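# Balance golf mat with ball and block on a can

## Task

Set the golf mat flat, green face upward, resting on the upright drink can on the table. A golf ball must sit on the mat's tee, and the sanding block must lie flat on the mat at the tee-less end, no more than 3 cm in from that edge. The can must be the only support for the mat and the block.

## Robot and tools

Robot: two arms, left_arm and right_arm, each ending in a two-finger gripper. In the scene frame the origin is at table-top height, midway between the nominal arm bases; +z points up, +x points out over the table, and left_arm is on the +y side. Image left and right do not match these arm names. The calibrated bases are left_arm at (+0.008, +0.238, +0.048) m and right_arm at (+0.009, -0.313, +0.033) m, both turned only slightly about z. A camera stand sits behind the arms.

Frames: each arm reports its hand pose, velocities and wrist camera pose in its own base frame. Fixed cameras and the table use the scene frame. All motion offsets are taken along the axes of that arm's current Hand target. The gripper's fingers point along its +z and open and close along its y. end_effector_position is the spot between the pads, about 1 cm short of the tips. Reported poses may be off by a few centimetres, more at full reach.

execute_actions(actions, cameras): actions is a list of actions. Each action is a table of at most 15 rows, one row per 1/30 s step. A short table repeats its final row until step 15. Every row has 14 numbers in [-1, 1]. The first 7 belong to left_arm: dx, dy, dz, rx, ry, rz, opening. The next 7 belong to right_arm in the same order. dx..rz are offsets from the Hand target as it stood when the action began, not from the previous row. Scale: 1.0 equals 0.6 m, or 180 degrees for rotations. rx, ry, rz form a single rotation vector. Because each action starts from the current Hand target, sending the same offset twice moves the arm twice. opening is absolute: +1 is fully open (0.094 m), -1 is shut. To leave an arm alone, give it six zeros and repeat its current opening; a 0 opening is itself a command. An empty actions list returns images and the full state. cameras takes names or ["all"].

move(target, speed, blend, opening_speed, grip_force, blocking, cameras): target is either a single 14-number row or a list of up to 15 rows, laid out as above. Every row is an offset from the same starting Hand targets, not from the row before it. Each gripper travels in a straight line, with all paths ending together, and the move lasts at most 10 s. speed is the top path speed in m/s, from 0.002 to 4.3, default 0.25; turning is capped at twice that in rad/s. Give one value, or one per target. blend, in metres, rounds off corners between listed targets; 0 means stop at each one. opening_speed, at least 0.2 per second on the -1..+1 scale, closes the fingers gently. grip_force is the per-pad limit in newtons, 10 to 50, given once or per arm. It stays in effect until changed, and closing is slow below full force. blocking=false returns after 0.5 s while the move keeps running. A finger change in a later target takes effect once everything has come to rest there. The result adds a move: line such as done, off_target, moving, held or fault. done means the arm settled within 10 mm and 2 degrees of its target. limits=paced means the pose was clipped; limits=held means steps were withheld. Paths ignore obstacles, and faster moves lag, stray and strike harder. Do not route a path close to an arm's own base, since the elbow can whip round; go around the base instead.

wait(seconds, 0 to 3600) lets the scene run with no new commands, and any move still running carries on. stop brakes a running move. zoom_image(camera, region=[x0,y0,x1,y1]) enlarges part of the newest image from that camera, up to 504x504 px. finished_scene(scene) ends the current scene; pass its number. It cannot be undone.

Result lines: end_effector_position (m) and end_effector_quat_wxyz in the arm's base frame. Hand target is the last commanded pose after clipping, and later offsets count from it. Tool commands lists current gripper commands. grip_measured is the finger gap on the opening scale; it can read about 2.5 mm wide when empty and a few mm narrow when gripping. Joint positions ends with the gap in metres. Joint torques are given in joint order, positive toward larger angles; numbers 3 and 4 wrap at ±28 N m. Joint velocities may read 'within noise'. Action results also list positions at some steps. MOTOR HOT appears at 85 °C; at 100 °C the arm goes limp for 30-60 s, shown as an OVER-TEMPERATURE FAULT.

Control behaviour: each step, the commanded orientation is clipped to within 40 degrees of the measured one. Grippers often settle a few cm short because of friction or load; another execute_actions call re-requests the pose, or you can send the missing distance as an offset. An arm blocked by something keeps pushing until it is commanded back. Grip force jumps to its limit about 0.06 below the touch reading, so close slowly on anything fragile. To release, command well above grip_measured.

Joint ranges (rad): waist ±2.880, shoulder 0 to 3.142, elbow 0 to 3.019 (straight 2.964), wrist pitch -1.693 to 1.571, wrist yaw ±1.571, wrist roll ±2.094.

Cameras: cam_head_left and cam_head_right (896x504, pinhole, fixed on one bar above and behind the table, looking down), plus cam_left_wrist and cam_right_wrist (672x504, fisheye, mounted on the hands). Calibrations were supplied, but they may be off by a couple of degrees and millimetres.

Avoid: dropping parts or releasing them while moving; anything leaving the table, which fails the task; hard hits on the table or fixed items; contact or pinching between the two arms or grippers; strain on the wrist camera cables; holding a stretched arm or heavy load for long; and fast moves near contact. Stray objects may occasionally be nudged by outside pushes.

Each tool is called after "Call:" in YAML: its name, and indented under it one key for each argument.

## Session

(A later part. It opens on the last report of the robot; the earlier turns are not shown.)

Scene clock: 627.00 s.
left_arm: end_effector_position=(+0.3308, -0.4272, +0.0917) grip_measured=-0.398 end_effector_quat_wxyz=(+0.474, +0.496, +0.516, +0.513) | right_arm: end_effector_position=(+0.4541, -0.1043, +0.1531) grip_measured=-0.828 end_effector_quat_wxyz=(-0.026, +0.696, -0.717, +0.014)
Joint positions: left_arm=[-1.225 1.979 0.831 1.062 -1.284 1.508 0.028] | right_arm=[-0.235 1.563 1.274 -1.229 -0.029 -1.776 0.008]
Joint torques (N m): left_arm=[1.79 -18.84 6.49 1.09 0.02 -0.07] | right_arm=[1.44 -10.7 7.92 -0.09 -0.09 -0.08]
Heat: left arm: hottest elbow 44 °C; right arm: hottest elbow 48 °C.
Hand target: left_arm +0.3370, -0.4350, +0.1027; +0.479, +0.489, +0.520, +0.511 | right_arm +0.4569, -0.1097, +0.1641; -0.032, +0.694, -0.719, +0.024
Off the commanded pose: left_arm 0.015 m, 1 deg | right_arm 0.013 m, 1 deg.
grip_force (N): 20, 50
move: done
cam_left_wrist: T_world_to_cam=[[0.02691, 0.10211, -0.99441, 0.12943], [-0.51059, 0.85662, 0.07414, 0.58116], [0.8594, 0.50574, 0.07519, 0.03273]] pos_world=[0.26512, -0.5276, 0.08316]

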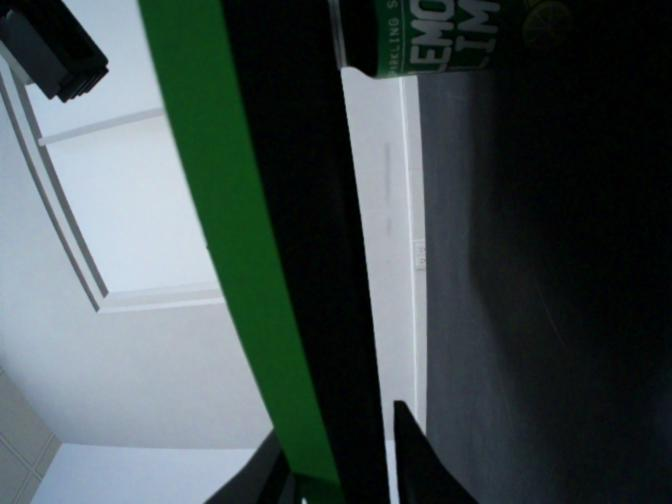

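Call:
move:
  target: [0,0,0,0,0,0,-0.4,0,0,0,0,0,0,-0.6]
  opening_speed: 0.6
  cameras: ["all"]

Scene clock: 629.57 s.
left_arm: end_effector_position=(+0.3308, -0.4272, +0.0917) grip_measured=-0.398 end_effector_quat_wxyz=(+0.474, +0.496, +0.516, +0.513) | right_arm: end_effector_position=(+0.4541, -0.1045, +0.1531) grip_measured=-0.603 end_effector_quat_wxyz=(-0.025, +0.696, -0.717, +0.015)
Joint positions: left_arm=[-1.225 1.979 0.831 1.062 -1.284 1.508 0.028] | right_arm=[-0.235 1.563 1.274 -1.229 -0.027 -1.776 0.019]
Joint torques (N m): left_arm=[1.85 -18.78 6.45 1.17 0.01 -0.07] | right_arm=[0.21 -11.05 7.98 -0.02 -0.17 -0.07]
Heat: left arm: hottest elbow 44 °C; right arm: hottest elbow 48 °C.
Hand target: left_arm +0.3370, -0.4350, +0.1027; +0.479, +0.489, +0.520, +0.512 | right_arm +0.4569, -0.1097, +0.1641; -0.032, +0.694, -0.719, +0.024
Off the commanded pose: left_arm 0.015 m, 1 deg | right_arm 0.013 m, 1 deg.
grip_force (N): 20, 50
move: done
cam_left_wrist: T_world_to_cam=[[0.02687, 0.10205, -0.99442, 0.12942], [-0.51032, 0.85679, 0.07414, 0.58126], [0.85957, 0.50548, 0.07509, 0.03261]] pos_world=[0.26512, -0.52771, 0.08316]
cam_right_wrist: T_world_to_cam=[[0.99369, -0.11107, 0.01559, -0.46319], [-0.10825, -0.9134, 0.3924, -0.04876], [-0.02934, -0.39161, -0.91966, 0.22504]] pos_world=[0.4616, -0.00785, 0.23331]

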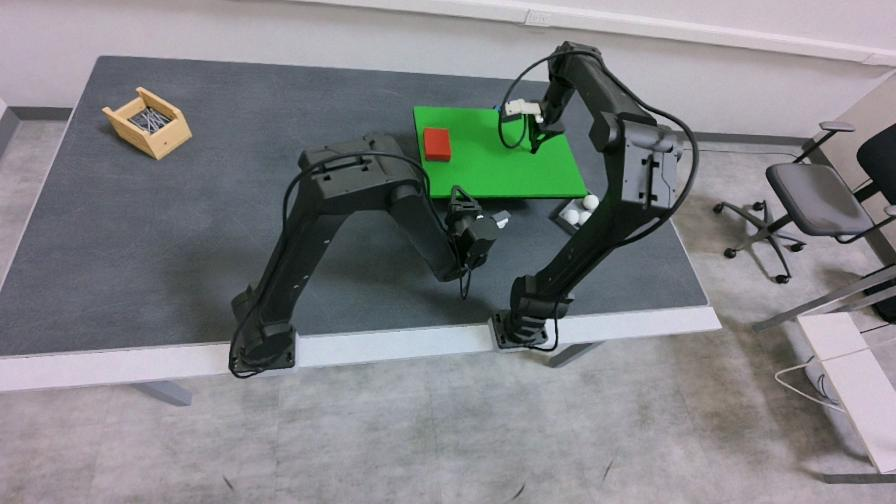

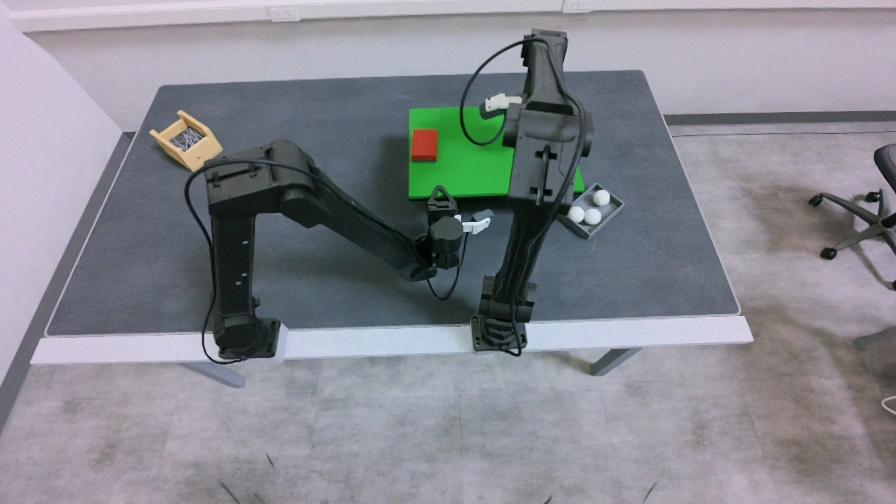

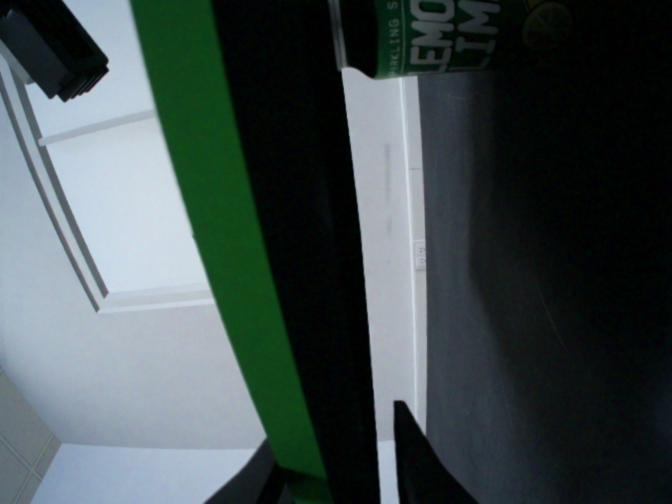

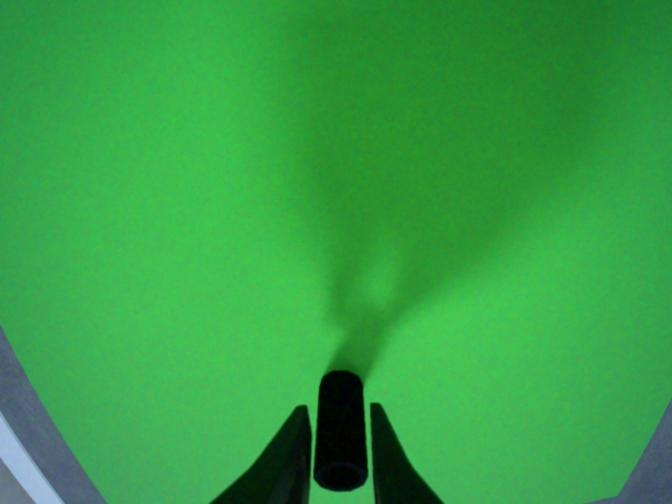

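Call:
move:
  target: [0,0,0,0,0,0,-0.25,0,0,0,0,0,0,-0.6]
  opening_speed: 0.3
  cameras: ["cam_left_wrist","cam_right_wrist"]

Scene clock: 633.80 s.
left_arm: end_effector_position=(+0.3308, -0.4272, +0.0917) grip_measured=-0.253 end_effector_quat_wxyz=(+0.474, +0.496, +0.516, +0.513) | right_arm: end_effector_position=(+0.4541, -0.1045, +0.1531) grip_measured=-0.602 end_effector_quat_wxyz=(-0.025, +0.696, -0.717, +0.015)
Joint positions: left_arm=[-1.225 1.979 0.831 1.062 -1.284 1.508 0.035] | right_arm=[-0.235 1.563 1.274 -1.229 -0.027 -1.776 0.019]
Joint torques (N m): left_arm=[2.02 -18.78 6.42 1.16 0.01 -0.07] | right_arm=[0.44 -10.4 7.72 0.1 -0.11 -0.09]
Heat: left arm: hottest elbow 44 °C; right arm: hottest elbow 48 °C.
Hand target: left_arm +0.3370, -0.4350, +0.1027; +0.479, +0.489, +0.520, +0.512 | right_arm +0.4569, -0.1097, +0.1641; -0.032, +0.694, -0.719, +0.024
Off the commanded pose: left_arm 0.015 m, 1 deg | right_arm 0.013 m, 1 deg.
grip_force (N): 20, 50
move: done
cam_left_wrist: T_world_to_cam=[[0.02687, 0.10205, -0.99442, 0.12942], [-0.51032, 0.85679, 0.07414, 0.58126], [0.85957, 0.50548, 0.07509, 0.03261]] pos_world=[0.26512, -0.52771, 0.08316]
cam_right_wrist: T_world_to_cam=[[0.99369, -0.11107, 0.01559, -0.46319], [-0.10825, -0.9134, 0.3924, -0.04876], [-0.02934, -0.39161, -0.91966, 0.22504]] pos_world=[0.4616, -0.00785, 0.23331]

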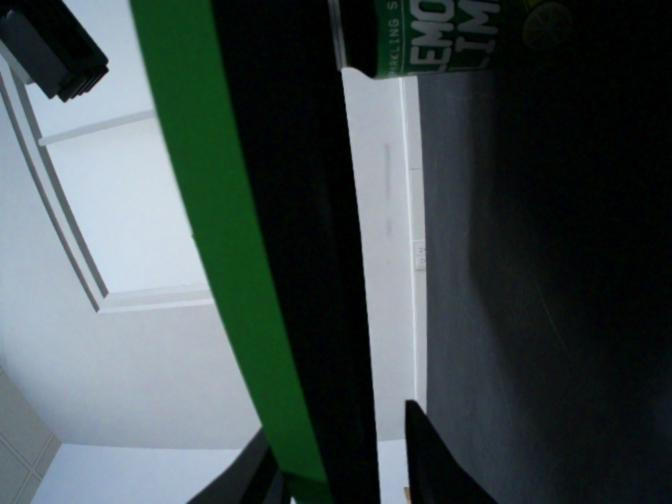

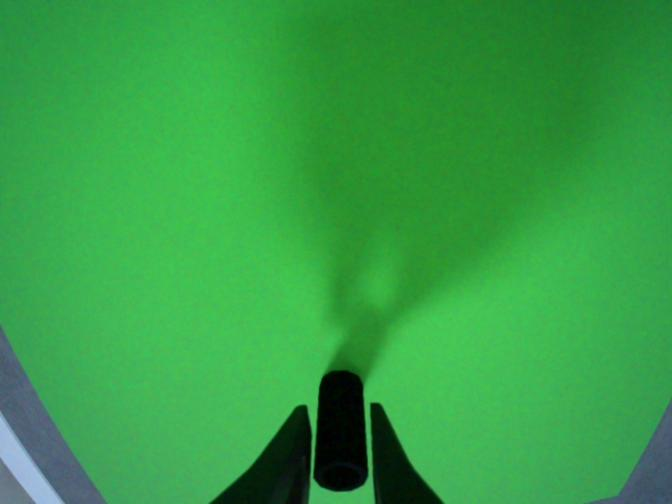

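Call:
move:
  target: [0,0.01,0,0,0,0,-0.25,0,0,0,0,0,0,-0.6]
  speed: 0.05
  cameras: ["cam_left_wrist"]

Scene clock: 636.47 s.
left_arm: end_effector_position=(+0.3309, -0.4276, +0.0970) grip_measured=-0.252 end_effector_quat_wxyz=(+0.474, +0.496, +0.516, +0.513) | right_arm: end_effector_position=(+0.4541, -0.1045, +0.1531) grip_measured=-0.602 end_effector_quat_wxyz=(-0.025, +0.696, -0.717, +0.015)
Joint positions: left_arm=[-1.225 1.965 0.831 1.047 -1.284 1.508 0.035] | right_arm=[-0.235 1.563 1.274 -1.229 -0.027 -1.776 0.019]
Joint torques (N m): left_arm=[2.02 -18.84 6.52 1.16 0.02 -0.1] | right_arm=[0.73 -10.75 7.77 0.12 -0.17 -0.05]
Heat: left arm: hottest elbow 43 °C; right arm: hottest elbow 48 °C.
Hand target: left_arm +0.3371, -0.4350, +0.1089; +0.479, +0.489, +0.520, +0.511 | right_arm +0.4569, -0.1097, +0.1641; -0.032, +0.694, -0.719, +0.024
Off the commanded pose: left_arm 0.015 m, 1 deg | right_arm 0.013 m, 1 deg.
grip_force (N): 20, 50
move: off_target (left_arm)
cam_left_wrist: T_world_to_cam=[[0.02678, 0.1028, -0.99434, 0.13513], [-0.51023, 0.85677, 0.07483, 0.58108], [0.85962, 0.50534, 0.0754, 0.03217]] pos_world=[0.26522, -0.52801, 0.08846]

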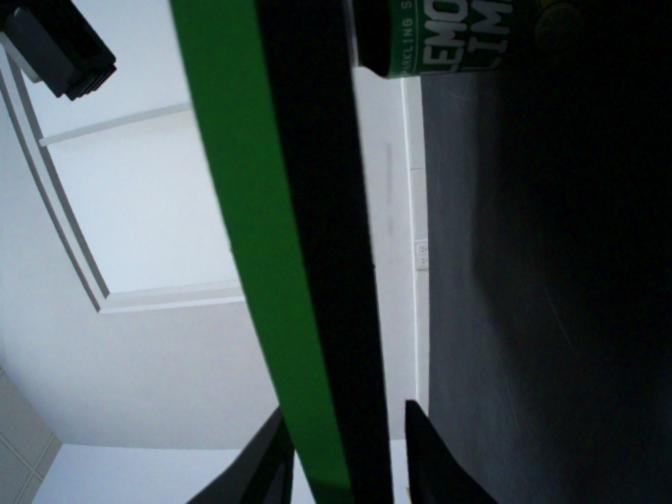

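Call:
move:
  target: [0,0,0,0,0,0,-0.4,0,0,0,0,0,0,-0.1]
  opening_speed: 0.5

Call:
move:
  target: [0,0,0,0,0,0,-0.4,0.01,0.0,-0.06,0,0,0,-0.1]
  speed: 0.1
  cameras: ["cam_left_wrist","cam_right_wrist"]

Scene clock: 640.07 s.
left_arm: end_effector_position=(+0.3309, -0.4276, +0.0970) grip_measured=-0.398 end_effector_quat_wxyz=(+0.474, +0.496, +0.516, +0.513) | right_arm: end_effector_position=(+0.4541, -0.1045, +0.1531) grip_measured=-0.103 end_effector_quat_wxyz=(-0.025, +0.696, -0.717, +0.015)
Joint positions: left_arm=[-1.225 1.965 0.831 1.047 -1.284 1.508 0.028] | right_arm=[-0.235 1.563 1.274 -1.229 -0.027 -1.776 0.042]
Joint torques (N m): left_arm=[1.85 -18.96 6.46 1.09 0.02 -0.1] | right_arm=[0.62 -10.99 7.9 -0.13 -0.17 -0.12]
Heat: left arm: hottest elbow 43 °C; right arm: hottest elbow 48 °C.
Hand target: left_arm +0.3371, -0.4350, +0.1089; +0.479, +0.489, +0.520, +0.511 | right_arm +0.4569, -0.1097, +0.1641; -0.032, +0.694, -0.719, +0.024
Off the commanded pose: left_arm 0.015 m, 1 deg | right_arm 0.013 m, 1 deg.
grip_force (N): 20, 50
move: done

Scene clock: 641.07 s.
left_arm: end_effector_position=(+0.3309, -0.4276, +0.0970) grip_measured=-0.398 end_effector_quat_wxyz=(+0.474, +0.496, +0.516, +0.513) | right_arm: end_effector_position=(+0.4402, -0.1078, +0.1709) grip_measured=-0.102 end_effector_quat_wxyz=(-0.015, +0.693, -0.721, -0.001)
Joint positions: left_arm=[-1.225 1.965 0.831 1.047 -1.284 1.508 0.028] | right_arm=[-0.249 1.543 1.299 -1.313 -0.027 -1.78 0.042]
Joint torques (N m): left_arm=[1.79 -19.19 6.49 1.17 0 -0.09] | right_arm=[0.79 -10.64 10.51 -0.24 -0.14 -0.22]
Heat: left arm: hottest elbow 43 °C; right arm: hottest elbow 48 °C.
Hand target: left_arm +0.3371, -0.4350, +0.1089; +0.479, +0.489, +0.520, +0.511 | right_arm +0.4540, -0.1160, +0.2000; -0.032, +0.694, -0.719, +0.024
Off the commanded pose: left_arm 0.015 m, 1 deg | right_arm 0.033 m, 3 deg.
grip_force (N): 20, 50
move: off_target (right_arm)
cam_left_wrist: T_world_to_cam=[[0.02678, 0.1028, -0.99434, 0.13513], [-0.51023, 0.85677, 0.07483, 0.58108], [0.85962, 0.50534, 0.0754, 0.03217]] pos_world=[0.26522, -0.52801, 0.08846]
cam_right_wrist: T_world_to_cam=[[0.99236, -0.12121, -0.02297, -0.44394], [-0.1029, -0.91592, 0.38794, -0.06203], [-0.06806, -0.38262, -0.9214, 0.25809]] pos_world=[0.45173, -0.01187, 0.25167]

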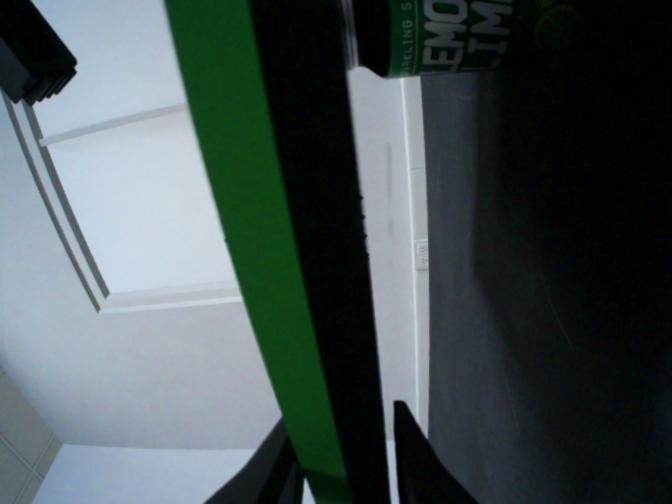

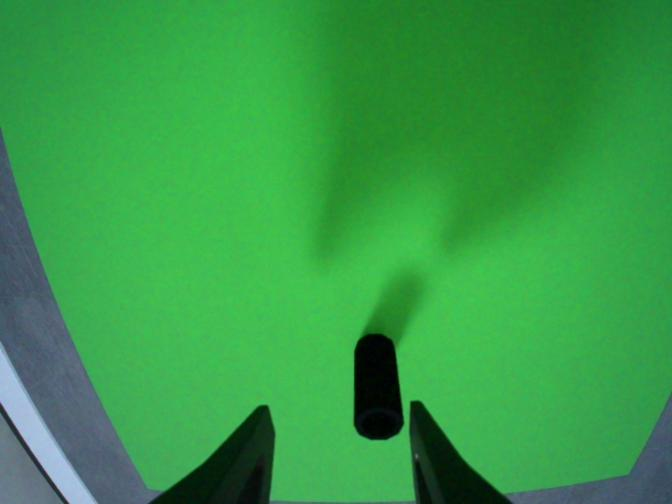

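Call:
move:
  target: [0,0,0,0,0,0,-0.4,0,0,0,0,0,0,0.6]
  opening_speed: 0.8

Call:
move:
  target: [0,0,0,0,0,0,-0.4,0,0,-0.08,0,0,0,0.6]
  speed: 0.1
  cameras: ["cam_left_wrist","cam_right_wrist"]

Scene clock: 644.00 s.
left_arm: end_effector_position=(+0.3309, -0.4276, +0.0970) grip_measured=-0.398 end_effector_quat_wxyz=(+0.474, +0.496, +0.516, +0.513) | right_arm: end_effector_position=(+0.4402, -0.1078, +0.1709) grip_measured=+0.597 end_effector_quat_wxyz=(-0.015, +0.693, -0.721, -0.002)
Joint positions: left_arm=[-1.225 1.965 0.831 1.047 -1.284 1.508 0.028] | right_arm=[-0.249 1.543 1.299 -1.314 -0.027 -1.78 0.075]
Joint torques (N m): left_arm=[2.08 -18.9 6.5 1.06 -0.01 -0.1] | right_arm=[0.26 -10.99 10.76 -0.29 -0.15 -0.19]
Heat: left arm: hottest elbow 43 °C; right arm: hottest elbow 49 °C.
Hand target: left_arm +0.3371, -0.4350, +0.1089; +0.479, +0.489, +0.520, +0.511 | right_arm +0.4539, -0.1160, +0.2000; -0.032, +0.694, -0.719, +0.024
Off the commanded pose: left_arm 0.015 m, 1 deg | right_arm 0.033 m, 4 deg.
grip_force (N): 20, 50
move: done

Scene clock: 645.13 s.
left_arm: end_effector_position=(+0.3309, -0.4276, +0.0970) grip_measured=-0.398 end_effector_quat_wxyz=(+0.474, +0.496, +0.516, +0.513) | right_arm: end_effector_position=(+0.4388, -0.1087, +0.2196) grip_measured=+0.598 end_effector_quat_wxyz=(-0.016, +0.693, -0.721, +0.000)
Joint positions: left_arm=[-1.225 1.965 0.831 1.047 -1.284 1.508 0.028] | right_arm=[-0.252 1.516 1.398 -1.437 -0.027 -1.783 0.075]
Joint torques (N m): left_arm=[1.9 -18.73 6.53 1.16 0.01 -0.1] | right_arm=[1.03 -10.4 11 -0.4 -0.17 -0.23]
Heat: left arm: hottest elbow 43 °C; right arm: hottest elbow 49 °C.
Hand target: left_arm +0.3371, -0.4350, +0.1089; +0.479, +0.489, +0.520, +0.511 | right_arm +0.4501, -0.1165, +0.2478; -0.032, +0.694, -0.719, +0.024
Off the commanded pose: left_arm 0.015 m, 1 deg | right_arm 0.031 m, 3 deg.
grip_force (N): 20, 50
move: off_target (right_arm)
cam_left_wrist: T_world_to_cam=[[0.02678, 0.1028, -0.99434, 0.13513], [-0.51023, 0.85677, 0.07483, 0.58108], [0.85962, 0.50534, 0.0754, 0.03217]] pos_world=[0.26522, -0.52801, 0.08846]
cam_right_wrist: T_world_to_cam=[[0.99246, -0.1209, -0.0202, -0.44221], [-0.10365, -0.91567, 0.38834, -0.08169], [-0.06544, -0.38332, -0.92129, 0.30129]] pos_world=[0.45013, -0.01277, 0.30036]

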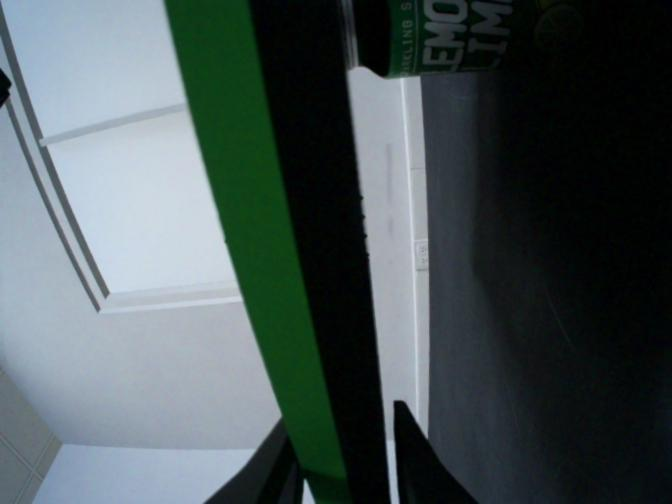

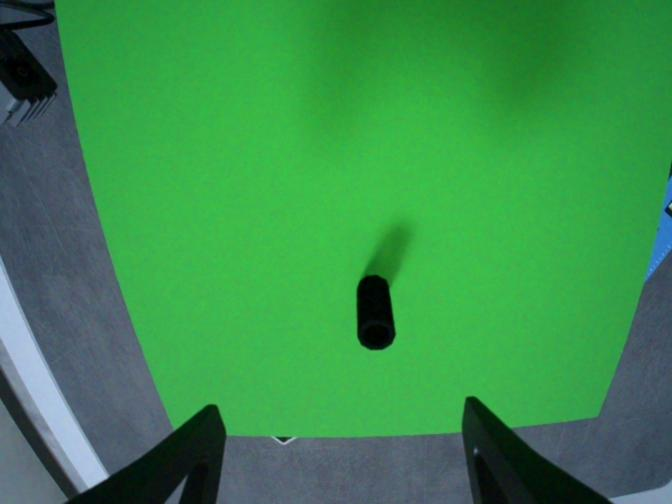

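Call:
move:
  target: [0,0,0,0,0,0,-0.4,0.2433,0.134,-0.0973,0,0,0.239,0.6]
  speed: 0.25
  cameras: ["cam_left_wrist","cam_right_wrist"]

Scene clock: 653.77 s.
left_arm: end_effector_position=(+0.3309, -0.4276, +0.0970) grip_measured=-0.398 end_effector_quat_wxyz=(+0.474, +0.496, +0.516, +0.513) | right_arm: end_effector_position=(+0.3529, -0.2527, +0.2706) grip_measured=+0.598 end_effector_quat_wxyz=(+0.023, -0.388, +0.921, +0.013)
Joint positions: left_arm=[-1.225 1.965 0.831 1.047 -1.284 1.508 0.028] | right_arm=[-0.641 1.471 1.482 -1.581 -0.052 -1.439 0.075]
Joint torques (N m): left_arm=[1.85 -18.9 6.5 1.1 -0.01 -0.09] | right_arm=[0.91 -9.23 11.08 -0.43 -0.2 -0.03]
Heat: left arm: hottest elbow 43 °C; right arm: hottest elbow 50 °C.
Hand target: left_arm +0.3371, -0.4350, +0.1089; +0.479, +0.489, +0.520, +0.511 | right_arm +0.3605, -0.2602, +0.2980; +0.038, -0.382, +0.923, -0.011
Off the commanded pose: left_arm 0.015 m, 1 deg | right_arm 0.029 m, 3 deg.
grip_force (N): 20, 50
move: off_target (right_arm)
cam_left_wrist: T_world_to_cam=[[0.02678, 0.1028, -0.99434, 0.13513], [-0.51023, 0.85677, 0.07483, 0.58108], [0.85962, 0.50534, 0.0754, 0.03217]] pos_world=[0.26522, -0.52801, 0.08846]
cam_right_wrist: T_world_to_cam=[[0.65747, -0.75183, -0.04983, -0.40652], [-0.68924, -0.62682, 0.36338, 0.04413], [-0.30443, -0.20456, -0.93031, 0.4194]] pos_world=[0.42536, -0.19218, 0.35388]

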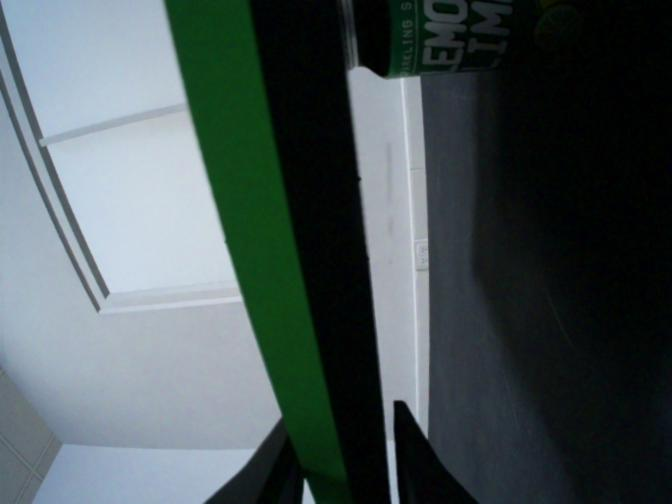

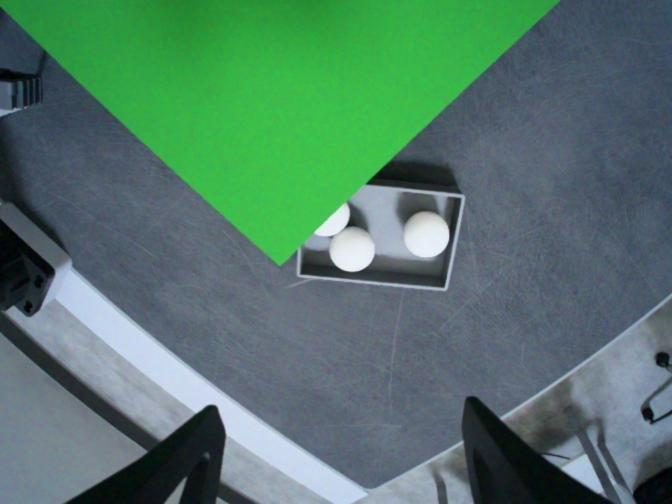

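Call:
move:
  target: [0,0,0,0,0,0,-0.4,0.0585,-0.1122,0.1238,0,0,0.5417,0.4]
  speed: 0.25
  cameras: ["cam_left_wrist","cam_right_wrist","cam_head_right"]

Scene clock: 663.13 s.
left_arm: end_effector_position=(+0.3309, -0.4276, +0.0970) grip_measured=-0.398 end_effector_quat_wxyz=(+0.474, +0.496, +0.516, +0.513) | right_arm: end_effector_position=(+0.3750, -0.3135, +0.2093) grip_measured=+0.402 end_effector_quat_wxyz=(+0.007, +0.434, +0.901, +0.030)
Joint positions: left_arm=[-1.225 1.965 0.831 1.047 -1.284 1.508 0.028] | right_arm=[-0.717 1.626 1.5 -1.448 -0.061 0.18 0.066]
Joint torques (N m): left_arm=[1.73 -18.61 6.53 1.14 0.01 -0.09] | right_arm=[0.44 -9.7 10.96 0.79 0.03 0.11]
Heat: left arm: hottest elbow 43 °C; right arm: hottest elbow 52 °C.
Hand target: left_arm +0.3371, -0.4350, +0.1089; +0.479, +0.489, +0.520, +0.511 | right_arm +0.3890, -0.3318, +0.2251; +0.033, +0.442, +0.896, +0.021
Off the commanded pose: left_arm 0.015 m, 1 deg | right_arm 0.028 m, 3 deg.
grip_force (N): 20, 50
move: off_target (right_arm)
cam_left_wrist: T_world_to_cam=[[0.02678, 0.1028, -0.99434, 0.13513], [-0.51023, 0.85677, 0.07483, 0.58108], [0.85962, 0.50534, 0.0754, 0.03217]] pos_world=[0.26522, -0.52801, 0.08846]
cam_right_wrist: T_world_to_cam=[[-0.82695, -0.55369, -0.09783, 0.15895], [-0.53761, 0.72767, 0.426, 0.39827], [-0.16469, 0.40488, -0.89942, 0.48887]] pos_world=[0.42607, -0.39973, 0.28559]
Images, in order (width x height): cam_head_right 896x504, cam_left_wrist 672x504, cam_right_wrist 672x504.

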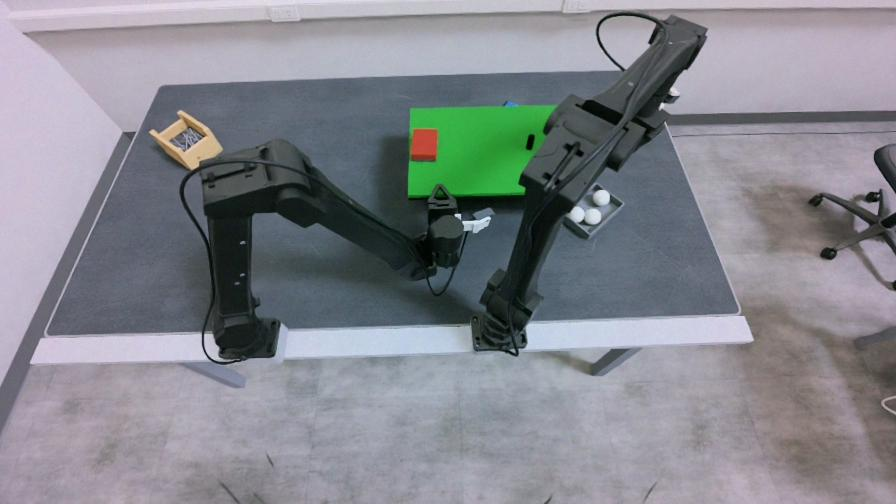

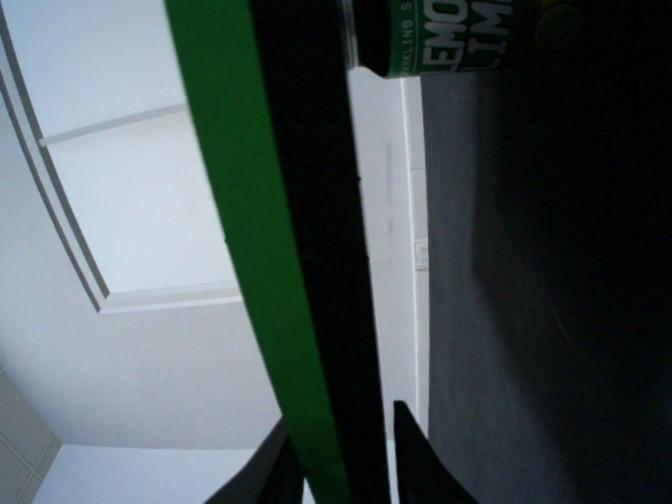

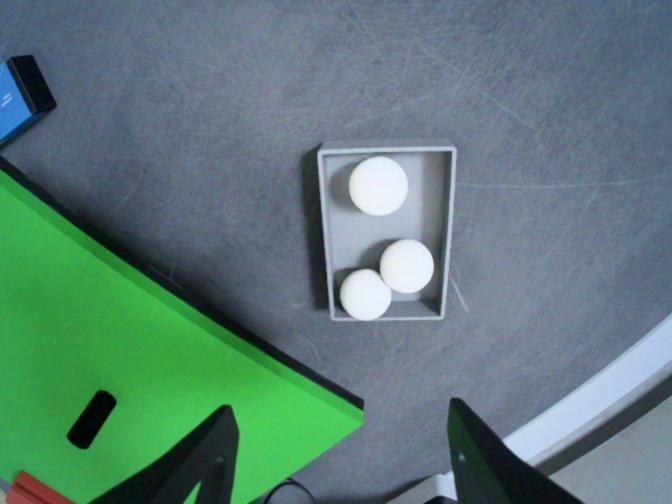

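Call:
move:
  target: [0,0,0,0,0,0,-0.4,-0.0113,-0.027,0.2076,0.0191,-0.0046,0,0.25]
  speed: 0.2
  cameras: ["cam_right_wrist"]

Scene clock: 671.20 s.
left_arm: end_effector_position=(+0.3309, -0.4276, +0.0970) grip_measured=-0.398 end_effector_quat_wxyz=(+0.474, +0.496, +0.516, +0.513) | right_arm: end_effector_position=(+0.3889, -0.3399, +0.1007) grip_measured=+0.252 end_effector_quat_wxyz=(+0.020, +0.435, +0.900, -0.006)
Joint positions: left_arm=[-1.225 1.965 0.831 1.047 -1.284 1.508 0.028] | right_arm=[-0.717 1.739 1.353 -1.142 0.001 0.183 0.059]
Joint torques (N m): left_arm=[2.08 -19.02 6.52 1.14 -0.01 -0.07] | right_arm=[1.49 -10.87 6.75 1.1 -0.02 0.09]
Heat: left arm: hottest elbow 43 °C; right arm: hottest elbow 53 °C.
Hand target: left_arm +0.3371, -0.4350, +0.1089; +0.479, +0.489, +0.520, +0.511 | right_arm +0.3901, -0.3459, +0.1000; +0.027, +0.443, +0.896, -0.009
Off the commanded pose: left_arm 0.015 m, 1 deg | right_arm 0.006 m, 1 deg.
grip_force (N): 20, 50
move: done
cam_right_wrist: T_world_to_cam=[[-0.8294, -0.55641, -0.05, 0.14047], [-0.53231, 0.75996, 0.37296, 0.48533], [-0.16952, 0.33595, -0.9265, 0.38536]] pos_world=[0.44018, -0.42013, 0.18305]

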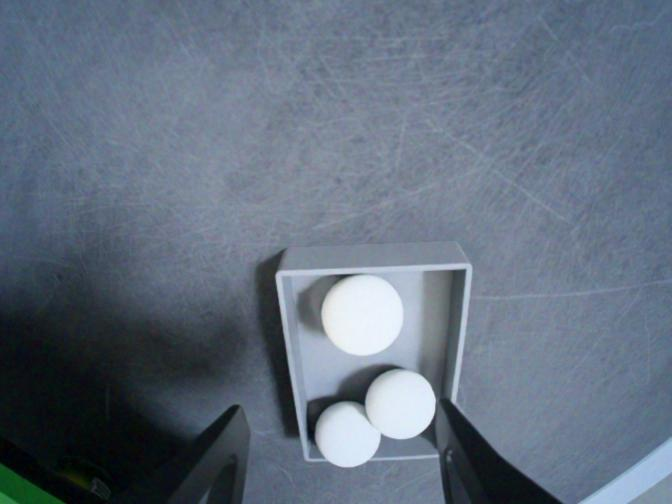

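Call:
move:
  target: [0,0,0,0,0,0,-0.4,0.0305,-0.0197,0.0983,0.0024,0.0125,0,0.25]
  speed: 0.12
  cameras: ["cam_right_wrist"]

Scene clock: 675.97 s.
left_arm: end_effector_position=(+0.3309, -0.4276, +0.0970) grip_measured=-0.398 end_effector_quat_wxyz=(+0.474, +0.496, +0.516, +0.513) | right_arm: end_effector_position=(+0.3732, -0.3352, +0.0441) grip_measured=+0.252 end_effector_quat_wxyz=(+0.005, +0.441, +0.898, -0.002)
Joint positions: left_arm=[-1.225 1.965 0.831 1.047 -1.284 1.508 0.028] | right_arm=[-0.731 1.788 1.257 -1.029 0.001 0.183 0.059]
Joint torques (N m): left_arm=[1.85 -18.84 6.54 1.11 0 -0.09] | right_arm=[1.32 -10.58 6.11 0.77 0.03 -0.09]
Heat: left arm: hottest elbow 43 °C; right arm: hottest elbow 52 °C.
Hand target: left_arm +0.3371, -0.4350, +0.1089; +0.479, +0.489, +0.520, +0.511 | right_arm +0.3720, -0.3410, +0.0400; +0.007, +0.443, +0.896, -0.003
Off the commanded pose: left_arm 0.015 m, 1 deg | right_arm 0.007 m, 0 deg.
grip_force (N): 20, 50
move: done
cam_right_wrist: T_world_to_cam=[[-0.83784, -0.54431, -0.04176, 0.13417], [-0.51297, 0.75882, 0.4013, 0.48571], [-0.18675, 0.35765, -0.91499, 0.34192]] pos_world=[0.42541, -0.41782, 0.12354]

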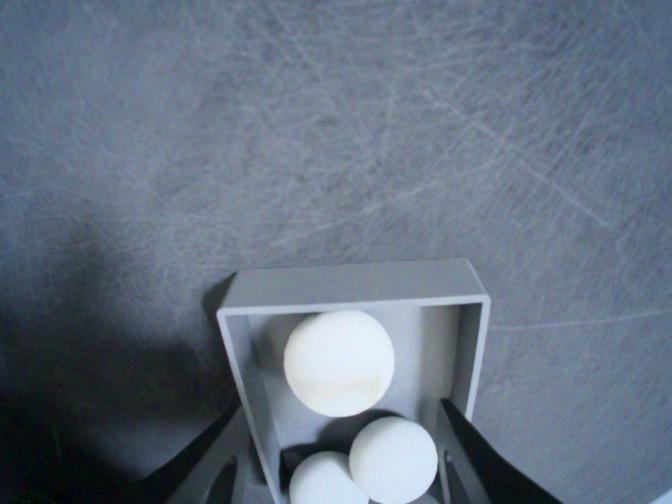

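Call:
move:
  target: [0,0,0,0,0,0,-0.4,0.0013,0.001,0.065,0,0,0,0.11]
  speed: 0.08
  cameras: ["cam_right_wrist"]

Scene clock: 679.60 s.
left_arm: end_effector_position=(+0.3309, -0.4276, +0.0970) grip_measured=-0.398 end_effector_quat_wxyz=(+0.474, +0.496, +0.516, +0.513) | right_arm: end_effector_position=(+0.3738, -0.3357, +0.0060) grip_measured=+0.112 end_effector_quat_wxyz=(+0.006, +0.441, +0.898, -0.002)
Joint positions: left_arm=[-1.225 1.965 0.831 1.047 -1.284 1.508 0.028] | right_arm=[-0.731 1.843 1.22 -0.935 0.001 0.183 0.052]
Joint torques (N m): left_arm=[2.14 -18.78 6.52 1.14 0.01 -0.08] | right_arm=[0.32 -11.16 5.65 0.79 0.04 -0.04]
Heat: left arm: hottest elbow 42 °C; right arm: hottest elbow 52 °C.
Hand target: left_arm +0.3371, -0.4350, +0.1089; +0.479, +0.489, +0.520, +0.511 | right_arm +0.3724, -0.3405, +0.0011; +0.007, +0.443, +0.896, -0.003
Off the commanded pose: left_arm 0.015 m, 1 deg | right_arm 0.007 m, 0 deg.
grip_force (N): 20, 50
move: done
cam_right_wrist: T_world_to_cam=[[-0.8378, -0.54434, -0.04234, 0.13279], [-0.5136, 0.75943, 0.39935, 0.50219], [-0.18523, 0.35632, -0.91582, 0.30625]] pos_world=[0.42591, -0.41822, 0.08554]

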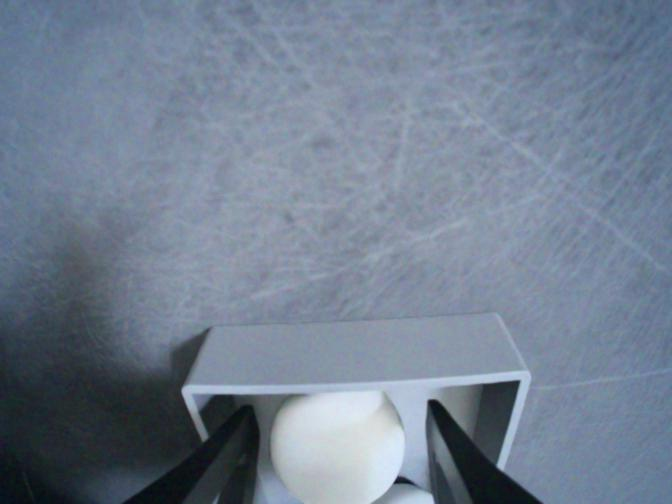

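Call:
move:
  target: [0,0,0,0,0,0,-0.4,0,0,0,0,0,0,-0.3]
  grip_force: [20, 30]
  opening_speed: 0.3
  cameras: ["cam_right_wrist"]

Scene clock: 683.03 s.
left_arm: end_effector_position=(+0.3309, -0.4276, +0.0970) grip_measured=-0.398 end_effector_quat_wxyz=(+0.474, +0.496, +0.516, +0.513) | right_arm: end_effector_position=(+0.3738, -0.3357, +0.0060) grip_measured=-0.140 end_effector_quat_wxyz=(+0.006, +0.441, +0.898, -0.002)
Joint positions: left_arm=[-1.225 1.965 0.831 1.047 -1.284 1.508 0.028] | right_arm=[-0.731 1.843 1.22 -0.935 0.001 0.183 0.04]
Joint torques (N m): left_arm=[1.9 -18.43 6.49 1.1 0.02 -0.08] | right_arm=[0.44 -10.93 5.93 1.06 0.03 -0.14]
Heat: left arm: hottest elbow 42 °C; right arm: hottest elbow 51 °C.
Hand target: left_arm +0.3371, -0.4350, +0.1089; +0.479, +0.489, +0.520, +0.511 | right_arm +0.3724, -0.3405, +0.0011; +0.007, +0.443, +0.896, -0.003
Off the commanded pose: left_arm 0.015 m, 1 deg | right_arm 0.007 m, 0 deg.
grip_force (N): 20, 30
move: done
cam_right_wrist: T_world_to_cam=[[-0.8378, -0.54434, -0.04234, 0.13279], [-0.5136, 0.75943, 0.39935, 0.50219], [-0.18523, 0.35632, -0.91582, 0.30625]] pos_world=[0.42591, -0.41822, 0.08554]

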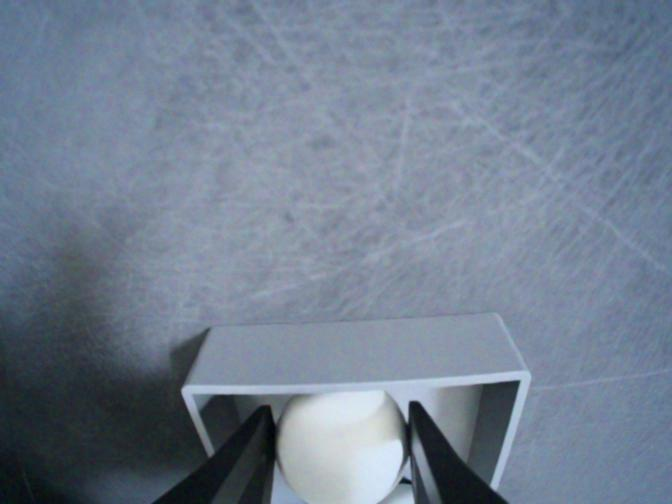

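Call:
move:
  target:
    - [0,0,0,0,0,0,-0.4,0,0,-0.1,0,0,0,-0.3]
    - [0,0,0,0,0,0,-0.4,0,0,-0.45,0,0,0,-0.3]
  speed: [0.1, 0.2]
  blend: 0.02
  cameras: ["cam_left_wrist","cam_right_wrist"]

Scene clock: 687.70 s.
left_arm: end_effector_position=(+0.3309, -0.4276, +0.0970) grip_measured=-0.398 end_effector_quat_wxyz=(+0.474, +0.496, +0.516, +0.513) | right_arm: end_effector_position=(+0.3627, -0.3258, +0.2427) grip_measured=-0.140 end_effector_quat_wxyz=(-0.021, +0.441, +0.897, +0.006)
Joint positions: left_arm=[-1.225 1.965 0.831 1.047 -1.284 1.508 0.028] | right_arm=[-0.731 1.643 1.609 -1.581 0.001 0.183 0.04]
Joint torques (N m): left_arm=[1.73 -18.78 6.46 1.13 0.01 -0.09] | right_arm=[0.85 -11.81 11.28 -0.47 0.04 -0.07]
Heat: left arm: hottest elbow 42 °C; right arm: hottest elbow 51 °C.
Hand target: left_arm +0.3371, -0.4350, +0.1089; +0.479, +0.489, +0.520, +0.511 | right_arm +0.3697, -0.3372, +0.2710; +0.007, +0.443, +0.896, -0.003
Off the commanded pose: left_arm 0.015 m, 1 deg | right_arm 0.031 m, 3 deg.
grip_force (N): 20, 30
move: off_target (right_arm)
cam_left_wrist: T_world_to_cam=[[0.02678, 0.1028, -0.99434, 0.13513], [-0.51023, 0.85677, 0.07483, 0.58108], [0.85962, 0.50534, 0.0754, 0.03217]] pos_world=[0.26522, -0.52801, 0.08846]
cam_right_wrist: T_world_to_cam=[[-0.83926, -0.54304, -0.02746, 0.13622], [-0.49568, 0.74335, 0.44915, 0.37062], [-0.2235, 0.39056, -0.89303, 0.5369]] pos_world=[0.41802, -0.41122, 0.31674]

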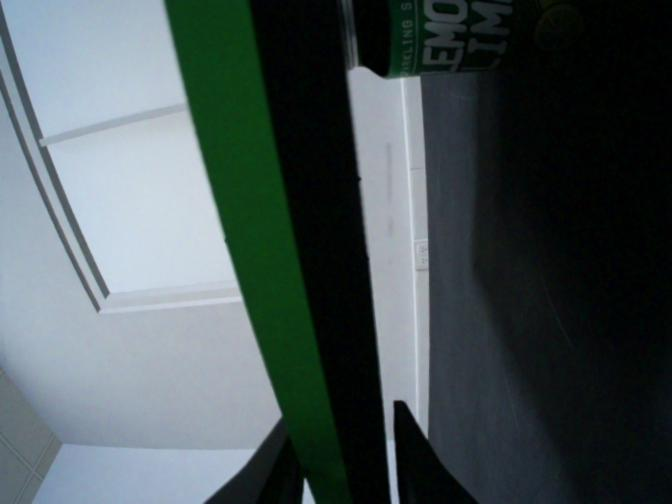

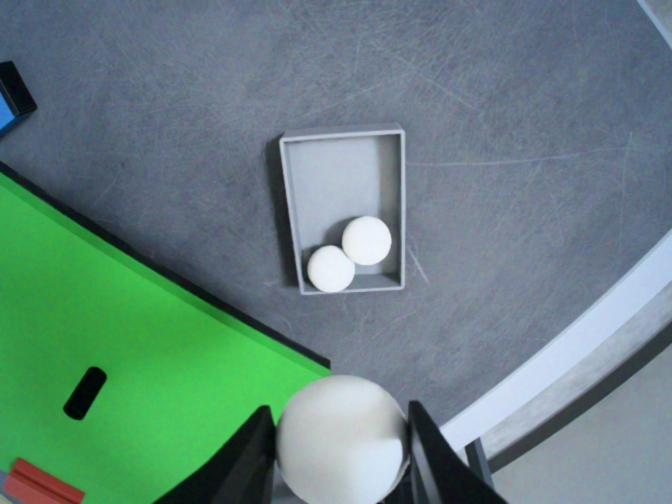

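Call:
move:
  target: [0,0,0,0,0,0,-0.4,0.1987,0.3451,0.0322,-0.0025,-0.0129,0,-0.3]
  speed: 0.2
  cameras: ["all"]

Scene clock: 704.00 s.
left_arm: end_effector_position=(+0.3309, -0.4276, +0.0970) grip_measured=-0.398 end_effector_quat_wxyz=(+0.474, +0.496, +0.516, +0.513) | right_arm: end_effector_position=(+0.4596, -0.1154, +0.2397) grip_measured=-0.140 end_effector_quat_wxyz=(+0.009, +0.437, +0.900, -0.011)
Joint positions: left_arm=[-1.225 1.965 0.831 1.047 -1.284 1.508 0.028] | right_arm=[-0.235 1.569 1.513 -1.501 0.026 0.668 0.04]
Joint torques (N m): left_arm=[1.85 -18.67 6.56 1.14 0.02 -0.08] | right_arm=[1.55 -12.04 7.47 0.88 0.14 0.08]
Heat: left arm: hottest elbow 42 °C; right arm: hottest elbow 51 °C.
Hand target: left_arm +0.3371, -0.4350, +0.1089; +0.479, +0.489, +0.520, +0.511 | right_arm +0.4620, -0.1168, +0.2499; +0.027, +0.443, +0.896, -0.009
Off the commanded pose: left_arm 0.015 m, 1 deg | right_arm 0.011 m, 2 deg.
grip_force (N): 20, 30
move: off_target (right_arm)
cam_left_wrist: T_world_to_cam=[[0.02678, 0.1028, -0.99434, 0.13513], [-0.51023, 0.85677, 0.07483, 0.58108], [0.85962, 0.50534, 0.0754, 0.03217]] pos_world=[0.26522, -0.52801, 0.08846]
cam_right_wrist: T_world_to_cam=[[-0.83278, -0.55283, -0.02945, 0.32801], [-0.5197, 0.76233, 0.3857, 0.29194], [-0.19077, 0.3365, -0.92216, 0.45949]] pos_world=[0.51254, -0.19584, 0.32078]

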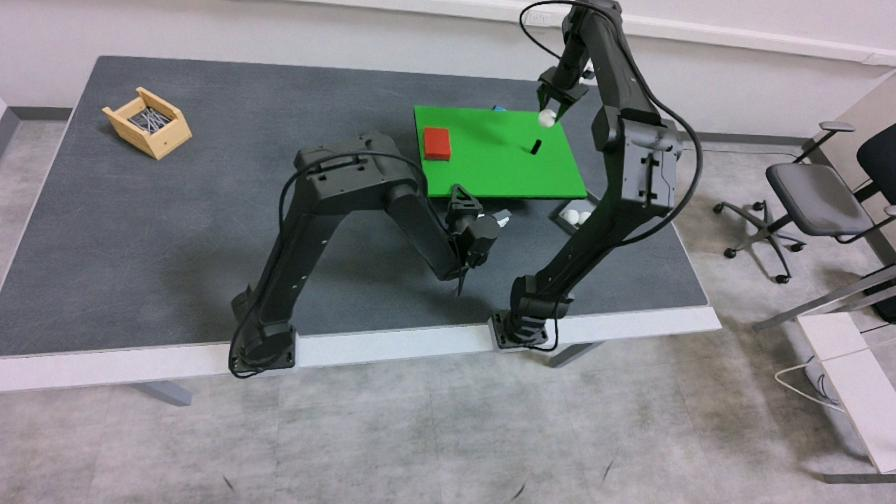

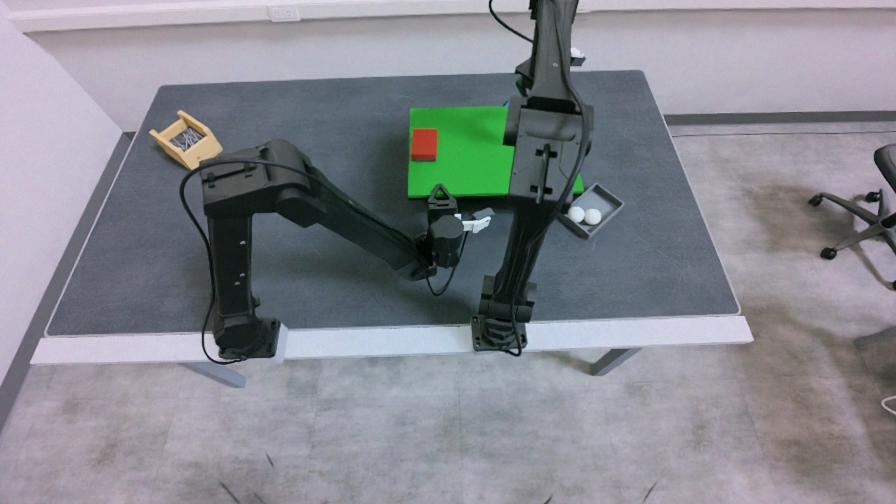

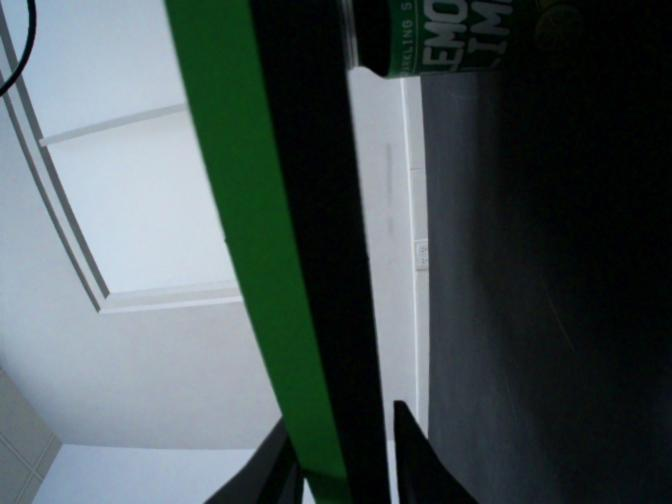

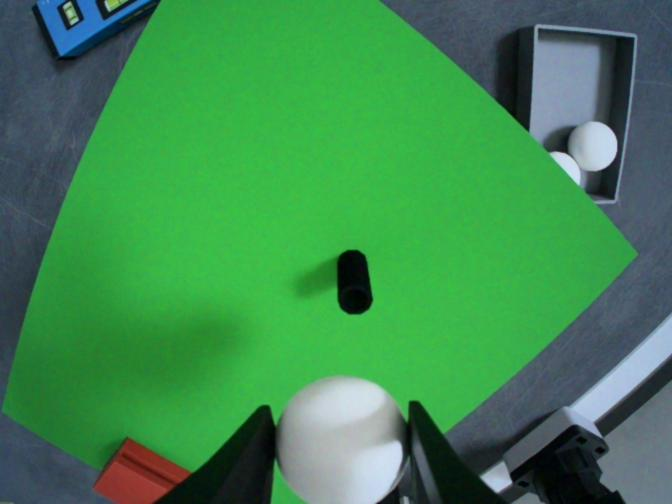

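Call:
move:
  target: [0,0,0,0,0,0,-0.4,-0.0002,-0.0158,0.0783,0,0.01,0,-0.3]
  speed: 0.1
  cameras: ["cam_right_wrist","cam_head_left","cam_head_right"]

Scene clock: 714.87 s.
left_arm: end_effector_position=(+0.3309, -0.4276, +0.0970) grip_measured=-0.398 end_effector_quat_wxyz=(+0.474, +0.496, +0.516, +0.513) | right_arm: end_effector_position=(+0.4544, -0.1203, +0.2034) grip_measured=-0.140 end_effector_quat_wxyz=(+0.008, +0.445, +0.896, -0.004)
Joint positions: left_arm=[-1.225 1.965 0.831 1.047 -1.284 1.508 0.028] | right_arm=[-0.254 1.569 1.417 -1.405 0.011 0.668 0.04]
Joint torques (N m): left_arm=[1.79 -18.9 6.53 1.14 0.01 -0.08] | right_arm=[0.32 -10.93 6.97 0.88 -0.01 -0.21]
Heat: left arm: hottest elbow 42 °C; right arm: hottest elbow 50 °C.
Hand target: left_arm +0.3371, -0.4350, +0.1089; +0.479, +0.489, +0.520, +0.511 | right_arm +0.4564, -0.1247, +0.2030; +0.013, +0.443, +0.896, -0.002
Off the commanded pose: left_arm 0.015 m, 1 deg | right_arm 0.005 m, 1 deg.
grip_force (N): 20, 30
move: done
cam_right_wrist: T_world_to_cam=[[-0.8423, -0.53747, -0.04062, 0.32836], [-0.50761, 0.76564, 0.39513, 0.29993], [-0.18127, 0.35344, -0.91773, 0.42347]] pos_world=[0.50559, -0.20283, 0.28346]
Images, in order (width x height): cam_head_left 896x504, cam_head_right 896x504, cam_right_wrist 672x504.

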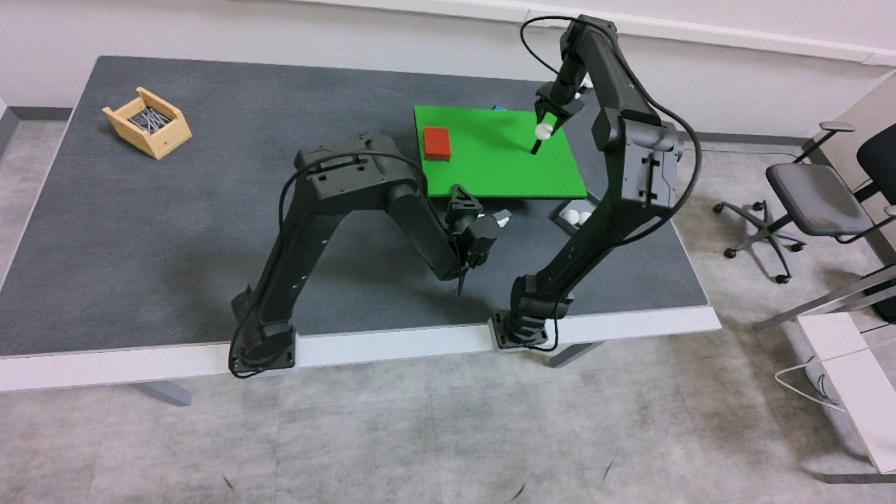

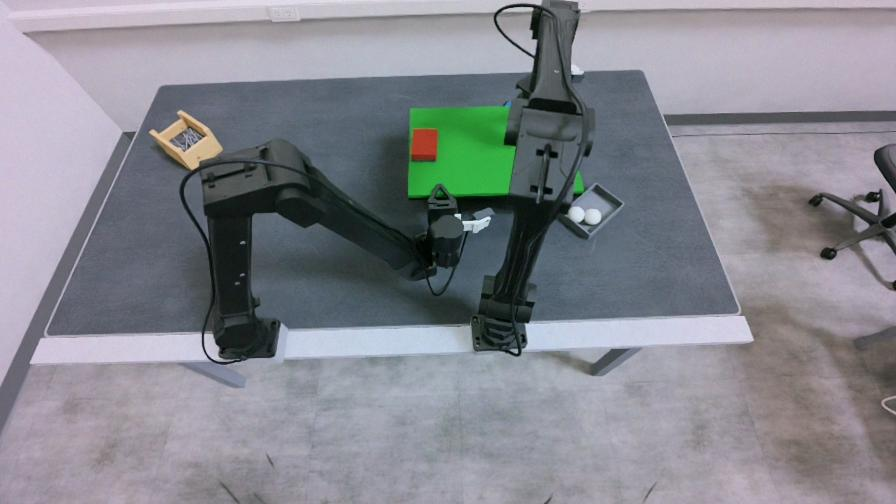

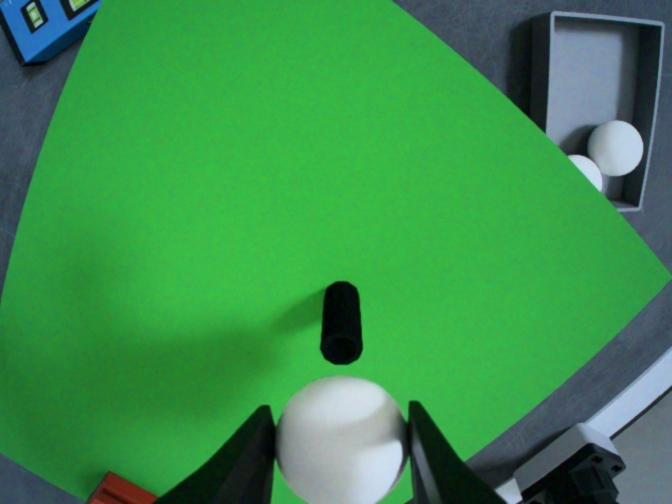

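Call:
zoom_image:
  camera: "cam_head_left"
  region: [490, 90, 600, 190]

Scaled by 4.582.

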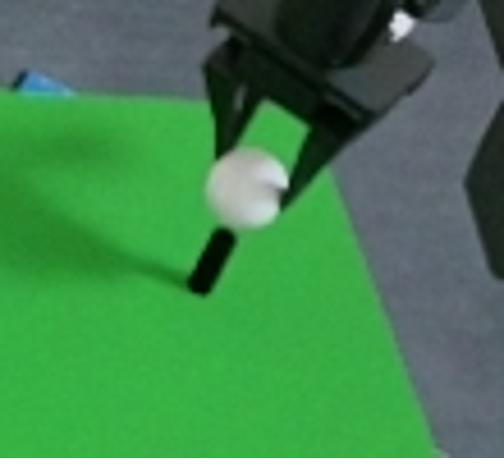

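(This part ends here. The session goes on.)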